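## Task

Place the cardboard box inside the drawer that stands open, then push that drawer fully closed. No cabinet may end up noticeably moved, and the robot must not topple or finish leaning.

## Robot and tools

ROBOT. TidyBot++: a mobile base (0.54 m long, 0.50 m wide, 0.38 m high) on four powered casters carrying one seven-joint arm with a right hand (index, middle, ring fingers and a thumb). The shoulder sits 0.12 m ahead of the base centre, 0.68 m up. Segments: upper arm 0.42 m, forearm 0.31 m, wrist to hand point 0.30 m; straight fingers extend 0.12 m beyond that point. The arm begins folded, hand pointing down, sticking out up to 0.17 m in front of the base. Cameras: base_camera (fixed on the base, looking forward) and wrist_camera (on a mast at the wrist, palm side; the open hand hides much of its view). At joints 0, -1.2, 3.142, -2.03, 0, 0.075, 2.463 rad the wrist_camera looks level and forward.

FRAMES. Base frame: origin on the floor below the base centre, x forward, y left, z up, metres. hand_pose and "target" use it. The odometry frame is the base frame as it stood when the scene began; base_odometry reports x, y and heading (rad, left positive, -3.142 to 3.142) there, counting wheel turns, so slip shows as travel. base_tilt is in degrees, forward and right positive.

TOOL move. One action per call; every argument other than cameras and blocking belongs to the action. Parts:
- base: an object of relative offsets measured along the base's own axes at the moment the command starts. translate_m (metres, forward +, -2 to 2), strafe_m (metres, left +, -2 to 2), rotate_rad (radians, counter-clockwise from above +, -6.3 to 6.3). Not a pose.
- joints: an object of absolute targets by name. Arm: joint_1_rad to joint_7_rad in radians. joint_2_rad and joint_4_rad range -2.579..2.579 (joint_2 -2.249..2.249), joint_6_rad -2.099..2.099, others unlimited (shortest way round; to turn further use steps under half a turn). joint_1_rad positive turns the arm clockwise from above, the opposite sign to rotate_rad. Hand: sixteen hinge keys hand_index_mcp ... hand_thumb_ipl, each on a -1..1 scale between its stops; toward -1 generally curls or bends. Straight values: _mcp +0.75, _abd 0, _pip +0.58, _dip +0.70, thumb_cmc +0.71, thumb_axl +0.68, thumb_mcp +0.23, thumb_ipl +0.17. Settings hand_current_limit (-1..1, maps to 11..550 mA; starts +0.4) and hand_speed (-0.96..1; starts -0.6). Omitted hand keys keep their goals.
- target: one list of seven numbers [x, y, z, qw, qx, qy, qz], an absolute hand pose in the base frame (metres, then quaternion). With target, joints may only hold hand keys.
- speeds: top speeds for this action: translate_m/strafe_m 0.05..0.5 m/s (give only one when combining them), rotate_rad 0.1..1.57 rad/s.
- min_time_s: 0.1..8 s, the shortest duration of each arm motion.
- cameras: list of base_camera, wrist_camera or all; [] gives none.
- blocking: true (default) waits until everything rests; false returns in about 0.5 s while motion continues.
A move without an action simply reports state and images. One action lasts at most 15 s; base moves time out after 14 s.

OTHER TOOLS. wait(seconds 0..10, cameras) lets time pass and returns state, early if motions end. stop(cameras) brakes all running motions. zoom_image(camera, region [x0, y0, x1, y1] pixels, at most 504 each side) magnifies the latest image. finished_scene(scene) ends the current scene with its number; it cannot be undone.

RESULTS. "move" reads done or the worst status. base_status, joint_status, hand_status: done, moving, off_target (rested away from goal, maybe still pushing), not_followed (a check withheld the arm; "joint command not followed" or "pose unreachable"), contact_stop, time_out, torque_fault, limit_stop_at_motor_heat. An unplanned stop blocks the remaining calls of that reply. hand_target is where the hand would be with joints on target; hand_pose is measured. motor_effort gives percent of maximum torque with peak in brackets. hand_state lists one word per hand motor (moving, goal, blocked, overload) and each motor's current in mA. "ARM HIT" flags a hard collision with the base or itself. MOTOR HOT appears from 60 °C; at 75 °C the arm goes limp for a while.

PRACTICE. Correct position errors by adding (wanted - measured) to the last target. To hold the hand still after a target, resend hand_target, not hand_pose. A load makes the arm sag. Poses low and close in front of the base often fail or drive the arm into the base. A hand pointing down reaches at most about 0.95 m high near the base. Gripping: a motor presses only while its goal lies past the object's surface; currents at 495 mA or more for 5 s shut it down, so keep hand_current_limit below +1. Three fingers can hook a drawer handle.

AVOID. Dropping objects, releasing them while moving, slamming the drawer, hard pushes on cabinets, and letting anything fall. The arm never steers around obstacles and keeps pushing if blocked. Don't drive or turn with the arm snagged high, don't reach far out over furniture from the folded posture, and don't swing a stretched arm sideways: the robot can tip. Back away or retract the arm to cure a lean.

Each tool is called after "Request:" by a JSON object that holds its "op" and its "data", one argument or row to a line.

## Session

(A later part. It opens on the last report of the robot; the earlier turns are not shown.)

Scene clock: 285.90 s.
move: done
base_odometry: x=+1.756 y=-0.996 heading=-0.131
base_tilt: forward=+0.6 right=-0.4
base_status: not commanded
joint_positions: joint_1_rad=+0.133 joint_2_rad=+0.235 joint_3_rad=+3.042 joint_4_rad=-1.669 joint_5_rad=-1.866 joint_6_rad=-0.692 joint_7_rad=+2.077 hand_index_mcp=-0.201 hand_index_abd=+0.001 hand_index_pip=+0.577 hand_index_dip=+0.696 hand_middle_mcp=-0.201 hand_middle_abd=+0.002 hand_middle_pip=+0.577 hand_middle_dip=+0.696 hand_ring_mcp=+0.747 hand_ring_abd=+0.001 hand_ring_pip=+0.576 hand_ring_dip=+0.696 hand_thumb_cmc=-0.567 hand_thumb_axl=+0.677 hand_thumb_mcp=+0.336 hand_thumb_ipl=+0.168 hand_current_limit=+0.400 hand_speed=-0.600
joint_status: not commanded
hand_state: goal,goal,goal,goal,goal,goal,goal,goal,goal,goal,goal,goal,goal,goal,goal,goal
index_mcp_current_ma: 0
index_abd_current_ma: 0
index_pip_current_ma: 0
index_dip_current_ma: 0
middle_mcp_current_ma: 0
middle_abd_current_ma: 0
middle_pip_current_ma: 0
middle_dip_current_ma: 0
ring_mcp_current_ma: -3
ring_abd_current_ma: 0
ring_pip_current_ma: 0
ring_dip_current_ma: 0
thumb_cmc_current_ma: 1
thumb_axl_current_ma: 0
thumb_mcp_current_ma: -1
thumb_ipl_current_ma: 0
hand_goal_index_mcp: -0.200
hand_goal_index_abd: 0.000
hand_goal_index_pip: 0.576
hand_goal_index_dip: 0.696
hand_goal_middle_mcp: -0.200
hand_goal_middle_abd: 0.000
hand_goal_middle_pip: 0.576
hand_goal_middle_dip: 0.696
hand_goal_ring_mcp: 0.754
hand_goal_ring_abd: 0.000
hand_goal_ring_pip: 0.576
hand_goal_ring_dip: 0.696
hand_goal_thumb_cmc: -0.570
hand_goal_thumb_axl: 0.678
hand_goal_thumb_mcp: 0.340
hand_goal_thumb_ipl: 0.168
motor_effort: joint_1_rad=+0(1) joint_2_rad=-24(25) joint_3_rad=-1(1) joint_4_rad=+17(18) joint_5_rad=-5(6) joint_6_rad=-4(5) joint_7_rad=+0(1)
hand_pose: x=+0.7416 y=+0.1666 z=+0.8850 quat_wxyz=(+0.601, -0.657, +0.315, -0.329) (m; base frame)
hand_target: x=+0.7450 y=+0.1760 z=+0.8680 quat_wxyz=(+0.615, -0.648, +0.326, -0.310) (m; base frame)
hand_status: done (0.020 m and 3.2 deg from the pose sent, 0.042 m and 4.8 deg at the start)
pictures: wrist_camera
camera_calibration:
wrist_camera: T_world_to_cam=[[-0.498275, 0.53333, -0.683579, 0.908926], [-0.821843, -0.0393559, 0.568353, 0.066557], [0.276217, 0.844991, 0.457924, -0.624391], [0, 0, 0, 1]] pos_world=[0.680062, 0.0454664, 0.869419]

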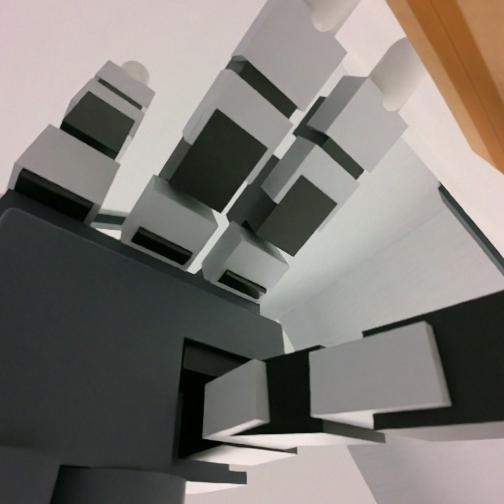

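Request:
{"op": "move", "data": {
  "target": [0.747, 0.159, 0.870, 0.615, -0.648, 0.3265, -0.310],
  "min_time_s": 2,
  "cameras": ["wrist_camera"]
}}

Scene clock: 300.87 s.
move: done
base_odometry: x=+1.756 y=-0.996 heading=-0.131
base_tilt: forward=+0.6 right=-0.4
base_status: not commanded
joint_positions: joint_1_rad=+0.147 joint_2_rad=+0.235 joint_3_rad=+3.042 joint_4_rad=-1.669 joint_5_rad=-1.866 joint_6_rad=-0.693 joint_7_rad=+2.077 hand_index_mcp=-0.201 hand_index_abd=+0.001 hand_index_pip=+0.577 hand_index_dip=+0.696 hand_middle_mcp=-0.201 hand_middle_abd=+0.002 hand_middle_pip=+0.577 hand_middle_dip=+0.696 hand_ring_mcp=+0.747 hand_ring_abd=+0.001 hand_ring_pip=+0.576 hand_ring_dip=+0.696 hand_thumb_cmc=-0.567 hand_thumb_axl=+0.677 hand_thumb_mcp=+0.336 hand_thumb_ipl=+0.168 hand_current_limit=+0.400 hand_speed=-0.600
joint_status: not commanded
hand_state: goal,goal,goal,goal,goal,goal,goal,goal,goal,goal,goal,goal,goal,goal,goal,goal
index_mcp_current_ma: 0
index_abd_current_ma: 0
index_pip_current_ma: 0
index_dip_current_ma: 0
middle_mcp_current_ma: 0
middle_abd_current_ma: 0
middle_pip_current_ma: 0
middle_dip_current_ma: 0
ring_mcp_current_ma: -3
ring_abd_current_ma: 0
ring_pip_current_ma: 0
ring_dip_current_ma: 0
thumb_cmc_current_ma: 1
thumb_axl_current_ma: 0
thumb_mcp_current_ma: -1
thumb_ipl_current_ma: 0
hand_goal_index_mcp: -0.200
hand_goal_index_abd: 0.000
hand_goal_index_pip: 0.576
hand_goal_index_dip: 0.696
hand_goal_middle_mcp: -0.200
hand_goal_middle_abd: 0.000
hand_goal_middle_pip: 0.576
hand_goal_middle_dip: 0.696
hand_goal_ring_mcp: 0.754
hand_goal_ring_abd: 0.000
hand_goal_ring_pip: 0.576
hand_goal_ring_dip: 0.696
hand_goal_thumb_cmc: -0.570
hand_goal_thumb_axl: 0.678
hand_goal_thumb_mcp: 0.340
hand_goal_thumb_ipl: 0.168
motor_effort: joint_1_rad=-1(1) joint_2_rad=-24(25) joint_3_rad=-1(1) joint_4_rad=+17(18) joint_5_rad=-5(6) joint_6_rad=-4(5) joint_7_rad=+0(1)
hand_pose: x=+0.7437 y=+0.1582 z=+0.8852 quat_wxyz=(+0.599, -0.655, +0.319, -0.333) (m; base frame)
hand_target: x=+0.7470 y=+0.1590 z=+0.8700 quat_wxyz=(+0.615, -0.648, +0.326, -0.310) (m; base frame)
hand_status: done (0.016 m and 3.4 deg from the pose sent, 0.018 m and 3.2 deg at the start)
pictures: wrist_camera
camera_calibration:
wrist_camera: T_world_to_cam=[[-0.491064, 0.539893, -0.683646, 0.908221], [-0.822604, -0.0291375, 0.567868, 0.0671671], [0.286668, 0.841229, 0.458427, -0.625533], [0, 0, 0, 1]] pos_world=[0.680567, 0.0378316, 0.86952]

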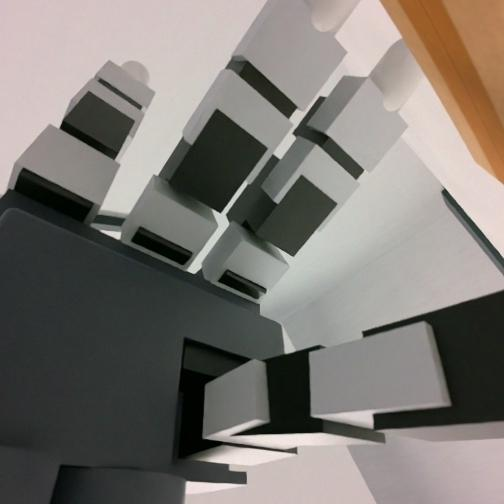

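Request:
{"op": "move", "data": {
  "target": [0.748, 0.149, 0.872, 0.615, -0.648, 0.3265, -0.310],
  "min_time_s": 2,
  "cameras": ["wrist_camera"]
}}

Scene clock: 312.43 s.
move: done
base_odometry: x=+1.756 y=-0.996 heading=-0.131
base_tilt: forward=+0.6 right=-0.4
base_status: not commanded
joint_positions: joint_1_rad=+0.171 joint_2_rad=+0.235 joint_3_rad=+3.042 joint_4_rad=-1.669 joint_5_rad=-1.866 joint_6_rad=-0.711 joint_7_rad=+2.077 hand_index_mcp=-0.201 hand_index_abd=+0.001 hand_index_pip=+0.577 hand_index_dip=+0.696 hand_middle_mcp=-0.201 hand_middle_abd=+0.002 hand_middle_pip=+0.577 hand_middle_dip=+0.696 hand_ring_mcp=+0.747 hand_ring_abd=+0.001 hand_ring_pip=+0.576 hand_ring_dip=+0.696 hand_thumb_cmc=-0.567 hand_thumb_axl=+0.677 hand_thumb_mcp=+0.336 hand_thumb_ipl=+0.168 hand_current_limit=+0.400 hand_speed=-0.600
joint_status: not commanded
hand_state: goal,goal,goal,goal,goal,goal,goal,goal,goal,goal,goal,goal,goal,goal,goal,goal
index_mcp_current_ma: 0
index_abd_current_ma: 0
index_pip_current_ma: 0
index_dip_current_ma: 0
middle_mcp_current_ma: 0
middle_abd_current_ma: 0
middle_pip_current_ma: 0
middle_dip_current_ma: 0
ring_mcp_current_ma: -3
ring_abd_current_ma: 0
ring_pip_current_ma: 0
ring_dip_current_ma: 0
thumb_cmc_current_ma: 1
thumb_axl_current_ma: 0
thumb_mcp_current_ma: -1
thumb_ipl_current_ma: 0
hand_goal_index_mcp: -0.200
hand_goal_index_abd: 0.000
hand_goal_index_pip: 0.576
hand_goal_index_dip: 0.696
hand_goal_middle_mcp: -0.200
hand_goal_middle_abd: 0.000
hand_goal_middle_pip: 0.576
hand_goal_middle_dip: 0.696
hand_goal_ring_mcp: 0.754
hand_goal_ring_abd: 0.000
hand_goal_ring_pip: 0.576
hand_goal_ring_dip: 0.696
hand_goal_thumb_cmc: -0.570
hand_goal_thumb_axl: 0.678
hand_goal_thumb_mcp: 0.340
hand_goal_thumb_ipl: 0.168
motor_effort: joint_1_rad=+0(1) joint_2_rad=-24(25) joint_3_rad=-1(1) joint_4_rad=+17(18) joint_5_rad=-6(6) joint_6_rad=-4(5) joint_7_rad=+0(1)
hand_pose: x=+0.7449 y=+0.1478 z=+0.8875 quat_wxyz=(+0.601, -0.651, +0.320, -0.336) (m; base frame)
hand_target: x=+0.7480 y=+0.1490 z=+0.8720 quat_wxyz=(+0.615, -0.648, +0.326, -0.310) (m; base frame)
hand_status: done (0.016 m and 3.5 deg from the pose sent, 0.017 m and 3.4 deg at the start)
pictures: wrist_camera
camera_calibration:
wrist_camera: T_world_to_cam=[[-0.48297, 0.547069, -0.683707, 0.909065], [-0.826161, -0.0259508, 0.562836, 0.0732624], [0.290167, 0.836685, 0.464501, -0.625487], [0, 0, 0, 1]] pos_world=[0.681074, 0.027915, 0.870838]

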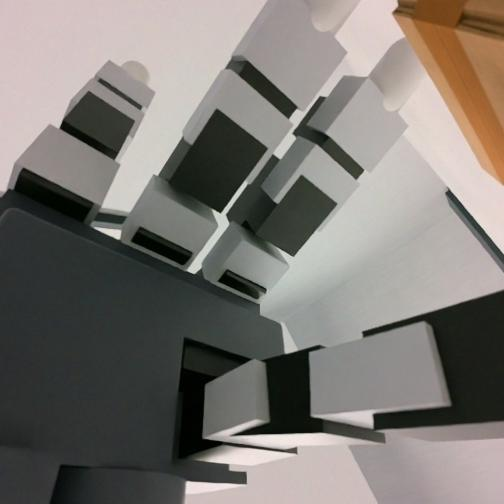

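Request:
{"op": "move", "data": {
  "target": [0.748, 0.149, 0.884, 0.615, -0.648, 0.3265, -0.310],
  "min_time_s": 2
}}

Request:
{"op": "move", "data": {
  "joints": {"hand_thumb_mcp": 0.18, "hand_index_mcp": -0.42, "hand_middle_mcp": -0.42},
  "cameras": ["wrist_camera"]
}}

Scene clock: 325.13 s.
move: done
base_odometry: x=+1.756 y=-0.996 heading=-0.131
base_tilt: forward=+0.6 right=-0.4
base_status: not commanded
joint_positions: joint_1_rad=+0.172 joint_2_rad=+0.235 joint_3_rad=+3.042 joint_4_rad=-1.669 joint_5_rad=-1.866 joint_6_rad=-0.711 joint_7_rad=+2.044 hand_index_mcp=-0.201 hand_index_abd=+0.001 hand_index_pip=+0.577 hand_index_dip=+0.696 hand_middle_mcp=-0.201 hand_middle_abd=+0.002 hand_middle_pip=+0.577 hand_middle_dip=+0.696 hand_ring_mcp=+0.747 hand_ring_abd=+0.001 hand_ring_pip=+0.576 hand_ring_dip=+0.696 hand_thumb_cmc=-0.568 hand_thumb_axl=+0.677 hand_thumb_mcp=+0.336 hand_thumb_ipl=+0.168 hand_current_limit=+0.400 hand_speed=-0.600
joint_status: not commanded
hand_state: goal,goal,goal,goal,goal,goal,goal,goal,goal,goal,goal,goal,goal,goal,goal,goal
index_mcp_current_ma: 0
index_abd_current_ma: 0
index_pip_current_ma: 0
index_dip_current_ma: 0
middle_mcp_current_ma: 0
middle_abd_current_ma: 0
middle_pip_current_ma: 0
middle_dip_current_ma: 0
ring_mcp_current_ma: -3
ring_abd_current_ma: 0
ring_pip_current_ma: 0
ring_dip_current_ma: 0
thumb_cmc_current_ma: 0
thumb_axl_current_ma: 0
thumb_mcp_current_ma: -1
thumb_ipl_current_ma: 0
hand_goal_index_mcp: -0.200
hand_goal_index_abd: 0.000
hand_goal_index_pip: 0.576
hand_goal_index_dip: 0.696
hand_goal_middle_mcp: -0.200
hand_goal_middle_abd: 0.000
hand_goal_middle_pip: 0.576
hand_goal_middle_dip: 0.696
hand_goal_ring_mcp: 0.754
hand_goal_ring_abd: 0.000
hand_goal_ring_pip: 0.576
hand_goal_ring_dip: 0.696
hand_goal_thumb_cmc: -0.570
hand_goal_thumb_axl: 0.678
hand_goal_thumb_mcp: 0.340
hand_goal_thumb_ipl: 0.168
motor_effort: joint_1_rad=+0(1) joint_2_rad=-24(25) joint_3_rad=-1(1) joint_4_rad=+17(18) joint_5_rad=-6(6) joint_6_rad=-4(5) joint_7_rad=+0(1)
hand_pose: x=+0.7436 y=+0.1494 z=+0.8883 quat_wxyz=(+0.606, -0.645, +0.332, -0.327) (m; base frame)
hand_target: x=+0.7480 y=+0.1490 z=+0.8840 quat_wxyz=(+0.615, -0.648, +0.326, -0.310) (m; base frame)
hand_status: done (0.006 m and 2.3 deg from the pose sent, 0.005 m and 3.5 deg at the start)
pictures: none

Scene clock: 325.77 s.
move: done
base_odometry: x=+1.756 y=-0.996 heading=-0.131
base_tilt: forward=+0.6 right=-0.4
base_status: not commanded
joint_positions: joint_1_rad=+0.173 joint_2_rad=+0.235 joint_3_rad=+3.042 joint_4_rad=-1.669 joint_5_rad=-1.866 joint_6_rad=-0.711 joint_7_rad=+2.044 hand_index_mcp=-0.419 hand_index_abd=+0.001 hand_index_pip=+0.577 hand_index_dip=+0.696 hand_middle_mcp=-0.419 hand_middle_abd=+0.002 hand_middle_pip=+0.577 hand_middle_dip=+0.696 hand_ring_mcp=+0.747 hand_ring_abd=+0.001 hand_ring_pip=+0.576 hand_ring_dip=+0.696 hand_thumb_cmc=-0.568 hand_thumb_axl=+0.677 hand_thumb_mcp=+0.183 hand_thumb_ipl=+0.168 hand_current_limit=+0.400 hand_speed=-0.600
joint_status: all done
hand_state: goal,goal,goal,goal,goal,goal,goal,goal,goal,goal,goal,goal,goal,goal,goal,goal
index_mcp_current_ma: 0
index_abd_current_ma: 0
index_pip_current_ma: 0
index_dip_current_ma: 0
middle_mcp_current_ma: 0
middle_abd_current_ma: 0
middle_pip_current_ma: 0
middle_dip_current_ma: 0
ring_mcp_current_ma: -3
ring_abd_current_ma: 0
ring_pip_current_ma: 0
ring_dip_current_ma: 0
thumb_cmc_current_ma: 0
thumb_axl_current_ma: 0
thumb_mcp_current_ma: 1
thumb_ipl_current_ma: 0
hand_goal_index_mcp: -0.420
hand_goal_index_abd: 0.000
hand_goal_index_pip: 0.576
hand_goal_index_dip: 0.696
hand_goal_middle_mcp: -0.420
hand_goal_middle_abd: 0.000
hand_goal_middle_pip: 0.576
hand_goal_middle_dip: 0.696
hand_goal_ring_mcp: 0.754
hand_goal_ring_abd: 0.000
hand_goal_ring_pip: 0.576
hand_goal_ring_dip: 0.696
hand_goal_thumb_cmc: -0.570
hand_goal_thumb_axl: 0.678
hand_goal_thumb_mcp: 0.180
hand_goal_thumb_ipl: 0.168
motor_effort: joint_1_rad=+0(1) joint_2_rad=-24(25) joint_3_rad=-1(1) joint_4_rad=+18(18) joint_5_rad=-5(6) joint_6_rad=-4(4) joint_7_rad=+0(1)
hand_pose: x=+0.7436 y=+0.1491 z=+0.8883 quat_wxyz=(+0.606, -0.645, +0.332, -0.327) (m; base frame)
hand_target: x=+0.7480 y=+0.1490 z=+0.8840 quat_wxyz=(+0.615, -0.648, +0.326, -0.310) (m; base frame)
hand_status: not commanded
pictures: wrist_camera
camera_calibration:
wrist_camera: T_world_to_cam=[[-0.493583, 0.56717, -0.659314, 0.891429], [-0.815661, -0.0388287, 0.577226, 0.0530138], [0.301785, 0.822685, 0.481783, -0.64856], [0, 0, 0, 1]] pos_world=[0.678961, 0.0300271, 0.869596]

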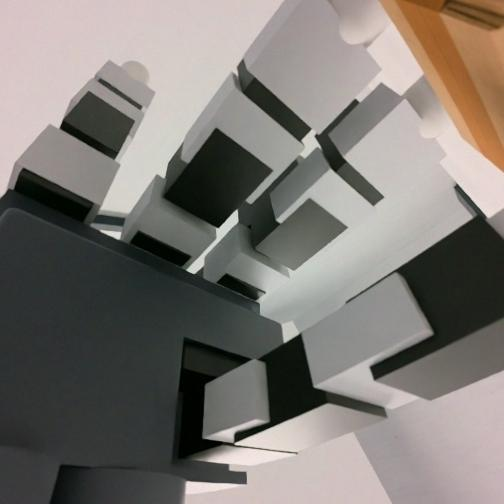

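Request:
{"op": "move", "data": {
  "joints": {"hand_index_mcp": -0.58, "hand_middle_mcp": -0.58},
  "cameras": ["wrist_camera"]
}}

Scene clock: 331.57 s.
move: off_target
base_odometry: x=+1.756 y=-0.996 heading=-0.131
base_tilt: forward=+0.5 right=-0.4
base_status: not commanded
joint_positions: joint_1_rad=+0.173 joint_2_rad=+0.235 joint_3_rad=+3.042 joint_4_rad=-1.669 joint_5_rad=-1.866 joint_6_rad=-0.711 joint_7_rad=+2.043 hand_index_mcp=-0.545 hand_index_abd=+0.001 hand_index_pip=+0.584 hand_index_dip=+0.699 hand_middle_mcp=-0.563 hand_middle_abd=+0.000 hand_middle_pip=+0.579 hand_middle_dip=+0.697 hand_ring_mcp=+0.747 hand_ring_abd=+0.001 hand_ring_pip=+0.576 hand_ring_dip=+0.696 hand_thumb_cmc=-0.568 hand_thumb_axl=+0.677 hand_thumb_mcp=+0.189 hand_thumb_ipl=+0.171 hand_current_limit=+0.400 hand_speed=-0.600
joint_status: hand_index_mcp off_target (ended at -0.545, target -0.580); the others done
hand_state: blocked,goal,goal,goal,goal,goal,goal,goal,goal,goal,goal,goal,goal,goal,goal,goal
index_mcp_current_ma: 42
index_abd_current_ma: 0
index_pip_current_ma: 4
index_dip_current_ma: 1
middle_mcp_current_ma: 13
middle_abd_current_ma: 0
middle_pip_current_ma: 1
middle_dip_current_ma: 0
ring_mcp_current_ma: -3
ring_abd_current_ma: 0
ring_pip_current_ma: 0
ring_dip_current_ma: 0
thumb_cmc_current_ma: 0
thumb_axl_current_ma: 0
thumb_mcp_current_ma: 6
thumb_ipl_current_ma: 1
hand_goal_index_mcp: -0.580
hand_goal_index_abd: 0.000
hand_goal_index_pip: 0.576
hand_goal_index_dip: 0.696
hand_goal_middle_mcp: -0.580
hand_goal_middle_abd: 0.000
hand_goal_middle_pip: 0.576
hand_goal_middle_dip: 0.696
hand_goal_ring_mcp: 0.754
hand_goal_ring_abd: 0.000
hand_goal_ring_pip: 0.576
hand_goal_ring_dip: 0.696
hand_goal_thumb_cmc: -0.570
hand_goal_thumb_axl: 0.678
hand_goal_thumb_mcp: 0.180
hand_goal_thumb_ipl: 0.168
motor_effort: joint_1_rad=+0(1) joint_2_rad=-24(24) joint_3_rad=-1(1) joint_4_rad=+17(18) joint_5_rad=-5(6) joint_6_rad=-4(4) joint_7_rad=+1(1)
hand_pose: x=+0.7436 y=+0.1491 z=+0.8883 quat_wxyz=(+0.606, -0.645, +0.332, -0.327) (m; base frame)
hand_target: x=+0.7480 y=+0.1490 z=+0.8840 quat_wxyz=(+0.615, -0.648, +0.326, -0.310) (m; base frame)
hand_status: not commanded
pictures: wrist_camera
camera_calibration:
wrist_camera: T_world_to_cam=[[-0.493673, 0.567303, -0.659131, 0.891328], [-0.815569, -0.0389117, 0.57735, 0.0528469], [0.301884, 0.822589, 0.481885, -0.648712], [0, 0, 0, 1]] pos_world=[0.678961, 0.0300272, 0.869595]

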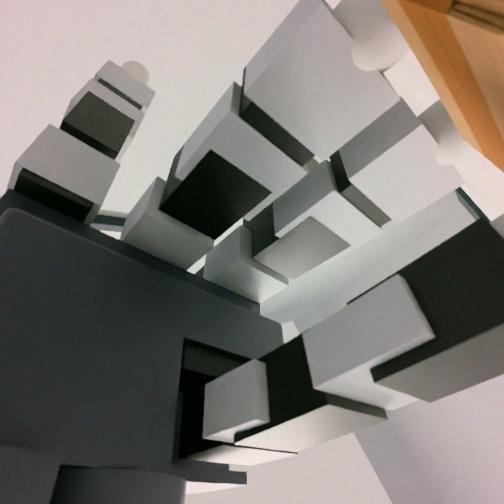

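Request:
{"op": "move", "data": {
  "joints": {"hand_index_mcp": -0.82, "hand_middle_mcp": -0.82, "hand_thumb_mcp": 0.04, "hand_thumb_ipl": 0.08},
  "cameras": ["wrist_camera"]
}}

Scene clock: 336.70 s.
move: off_target
base_odometry: x=+1.756 y=-0.996 heading=-0.131
base_tilt: forward=+0.6 right=-0.4
base_status: not commanded
joint_positions: joint_1_rad=+0.173 joint_2_rad=+0.235 joint_3_rad=+3.042 joint_4_rad=-1.669 joint_5_rad=-1.866 joint_6_rad=-0.711 joint_7_rad=+2.043 hand_index_mcp=-0.664 hand_index_abd=+0.001 hand_index_pip=+0.617 hand_index_dip=+0.715 hand_middle_mcp=-0.738 hand_middle_abd=-0.075 hand_middle_pip=+0.602 hand_middle_dip=+0.709 hand_ring_mcp=+0.747 hand_ring_abd=+0.001 hand_ring_pip=+0.576 hand_ring_dip=+0.696 hand_thumb_cmc=-0.502 hand_thumb_axl=+0.681 hand_thumb_mcp=+0.132 hand_thumb_ipl=+0.125 hand_current_limit=+0.400 hand_speed=-0.600
joint_status: hand_index_mcp off_target (ended at -0.664, target -0.820); hand_middle_mcp off_target (ended at -0.738, target -0.820); hand_thumb_mcp off_target (ended at +0.132, target +0.040); hand_thumb_ipl off_target (ended at +0.125, target +0.080)
hand_state: blocked,goal,blocked,goal,blocked,blocked,blocked,goal,goal,goal,goal,goal,blocked,goal,blocked,blocked
index_mcp_current_ma: 385
index_abd_current_ma: 0
index_pip_current_ma: 48
index_dip_current_ma: 14
middle_mcp_current_ma: 171
middle_abd_current_ma: -108
middle_pip_current_ma: 22
middle_dip_current_ma: 8
ring_mcp_current_ma: -3
ring_abd_current_ma: 0
ring_pip_current_ma: 0
ring_dip_current_ma: 0
thumb_cmc_current_ma: 119
thumb_axl_current_ma: 1
thumb_mcp_current_ma: 288
thumb_ipl_current_ma: 92
hand_goal_index_mcp: -0.820
hand_goal_index_abd: 0.000
hand_goal_index_pip: 0.576
hand_goal_index_dip: 0.696
hand_goal_middle_mcp: -0.820
hand_goal_middle_abd: 0.000
hand_goal_middle_pip: 0.576
hand_goal_middle_dip: 0.696
hand_goal_ring_mcp: 0.754
hand_goal_ring_abd: 0.000
hand_goal_ring_pip: 0.576
hand_goal_ring_dip: 0.696
hand_goal_thumb_cmc: -0.570
hand_goal_thumb_axl: 0.678
hand_goal_thumb_mcp: 0.040
hand_goal_thumb_ipl: 0.080
motor_effort: joint_1_rad=+0(1) joint_2_rad=-24(25) joint_3_rad=-1(1) joint_4_rad=+17(18) joint_5_rad=-6(6) joint_6_rad=-4(4) joint_7_rad=+0(1)
hand_pose: x=+0.7436 y=+0.1491 z=+0.8883 quat_wxyz=(+0.606, -0.645, +0.332, -0.327) (m; base frame)
hand_target: x=+0.7480 y=+0.1490 z=+0.8840 quat_wxyz=(+0.615, -0.648, +0.326, -0.310) (m; base frame)
hand_status: not commanded
pictures: wrist_camera
camera_calibration:
wrist_camera: T_world_to_cam=[[-0.493575, 0.567447, -0.65908, 0.89127], [-0.81559, -0.0388636, 0.577323, 0.0528792], [0.301986, 0.822492, 0.481987, -0.648785], [0, 0, 0, 1]] pos_world=[0.678961, 0.0299269, 0.869596]

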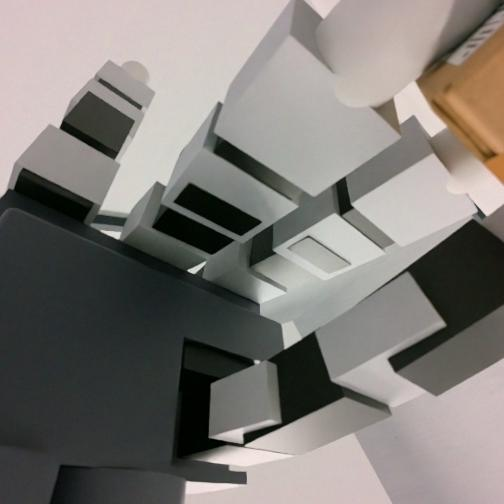

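Request:
{"op": "move", "data": {
  "joints": {"hand_index_mcp": -0.35, "hand_middle_mcp": -0.35, "hand_thumb_mcp": 0.25, "hand_thumb_ipl": 0.168},
  "cameras": ["wrist_camera"]
}}

Scene clock: 347.03 s.
move: done
base_odometry: x=+1.756 y=-0.996 heading=-0.131
base_tilt: forward=+0.6 right=-0.4
base_status: not commanded
joint_positions: joint_1_rad=+0.173 joint_2_rad=+0.235 joint_3_rad=+3.042 joint_4_rad=-1.669 joint_5_rad=-1.866 joint_6_rad=-0.711 joint_7_rad=+2.043 hand_index_mcp=-0.356 hand_index_abd=+0.003 hand_index_pip=+0.578 hand_index_dip=+0.699 hand_middle_mcp=-0.356 hand_middle_abd=-0.003 hand_middle_pip=+0.578 hand_middle_dip=+0.699 hand_ring_mcp=+0.747 hand_ring_abd=+0.001 hand_ring_pip=+0.576 hand_ring_dip=+0.696 hand_thumb_cmc=-0.568 hand_thumb_axl=+0.680 hand_thumb_mcp=+0.247 hand_thumb_ipl=+0.168 hand_current_limit=+0.400 hand_speed=-0.600
joint_status: all done
hand_state: goal,goal,goal,goal,goal,goal,goal,goal,goal,goal,goal,goal,goal,goal,goal,goal
index_mcp_current_ma: -2
index_abd_current_ma: 1
index_pip_current_ma: 0
index_dip_current_ma: 1
middle_mcp_current_ma: -2
middle_abd_current_ma: -1
middle_pip_current_ma: 0
middle_dip_current_ma: 1
ring_mcp_current_ma: -3
ring_abd_current_ma: 0
ring_pip_current_ma: 0
ring_dip_current_ma: 0
thumb_cmc_current_ma: 0
thumb_axl_current_ma: 1
thumb_mcp_current_ma: -1
thumb_ipl_current_ma: 0
hand_goal_index_mcp: -0.350
hand_goal_index_abd: 0.000
hand_goal_index_pip: 0.576
hand_goal_index_dip: 0.696
hand_goal_middle_mcp: -0.350
hand_goal_middle_abd: 0.000
hand_goal_middle_pip: 0.576
hand_goal_middle_dip: 0.696
hand_goal_ring_mcp: 0.754
hand_goal_ring_abd: 0.000
hand_goal_ring_pip: 0.576
hand_goal_ring_dip: 0.696
hand_goal_thumb_cmc: -0.570
hand_goal_thumb_axl: 0.678
hand_goal_thumb_mcp: 0.250
hand_goal_thumb_ipl: 0.168
motor_effort: joint_1_rad=-1(1) joint_2_rad=-24(24) joint_3_rad=+0(1) joint_4_rad=+17(18) joint_5_rad=-6(6) joint_6_rad=-4(4) joint_7_rad=+0(1)
hand_pose: x=+0.7436 y=+0.1490 z=+0.8883 quat_wxyz=(+0.606, -0.645, +0.332, -0.327) (m; base frame)
hand_target: x=+0.7480 y=+0.1490 z=+0.8840 quat_wxyz=(+0.615, -0.648, +0.326, -0.310) (m; base frame)
hand_status: not commanded
pictures: wrist_camera
camera_calibration:
wrist_camera: T_world_to_cam=[[-0.493575, 0.567447, -0.65908, 0.89127], [-0.81559, -0.0388636, 0.577323, 0.0528792], [0.301986, 0.822492, 0.481987, -0.648785], [0, 0, 0, 1]] pos_world=[0.678961, 0.0299269, 0.869596]

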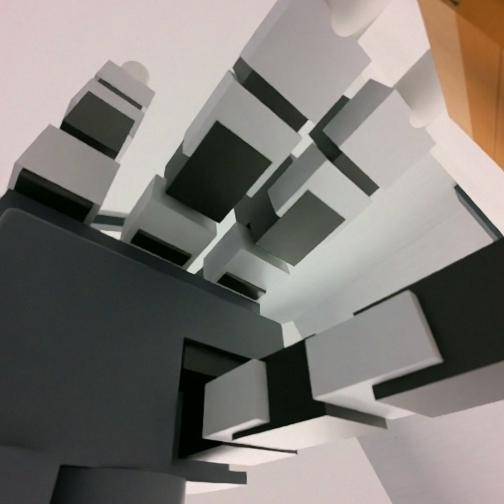

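Request:
{"op": "zoom_image", "data": {
  "camera": "wrist_camera",
  "region": [384, 0, 504, 200]
}}

Scaled by 2.520 from the camera's 504x504 image, which has a finer 720x720 frame.

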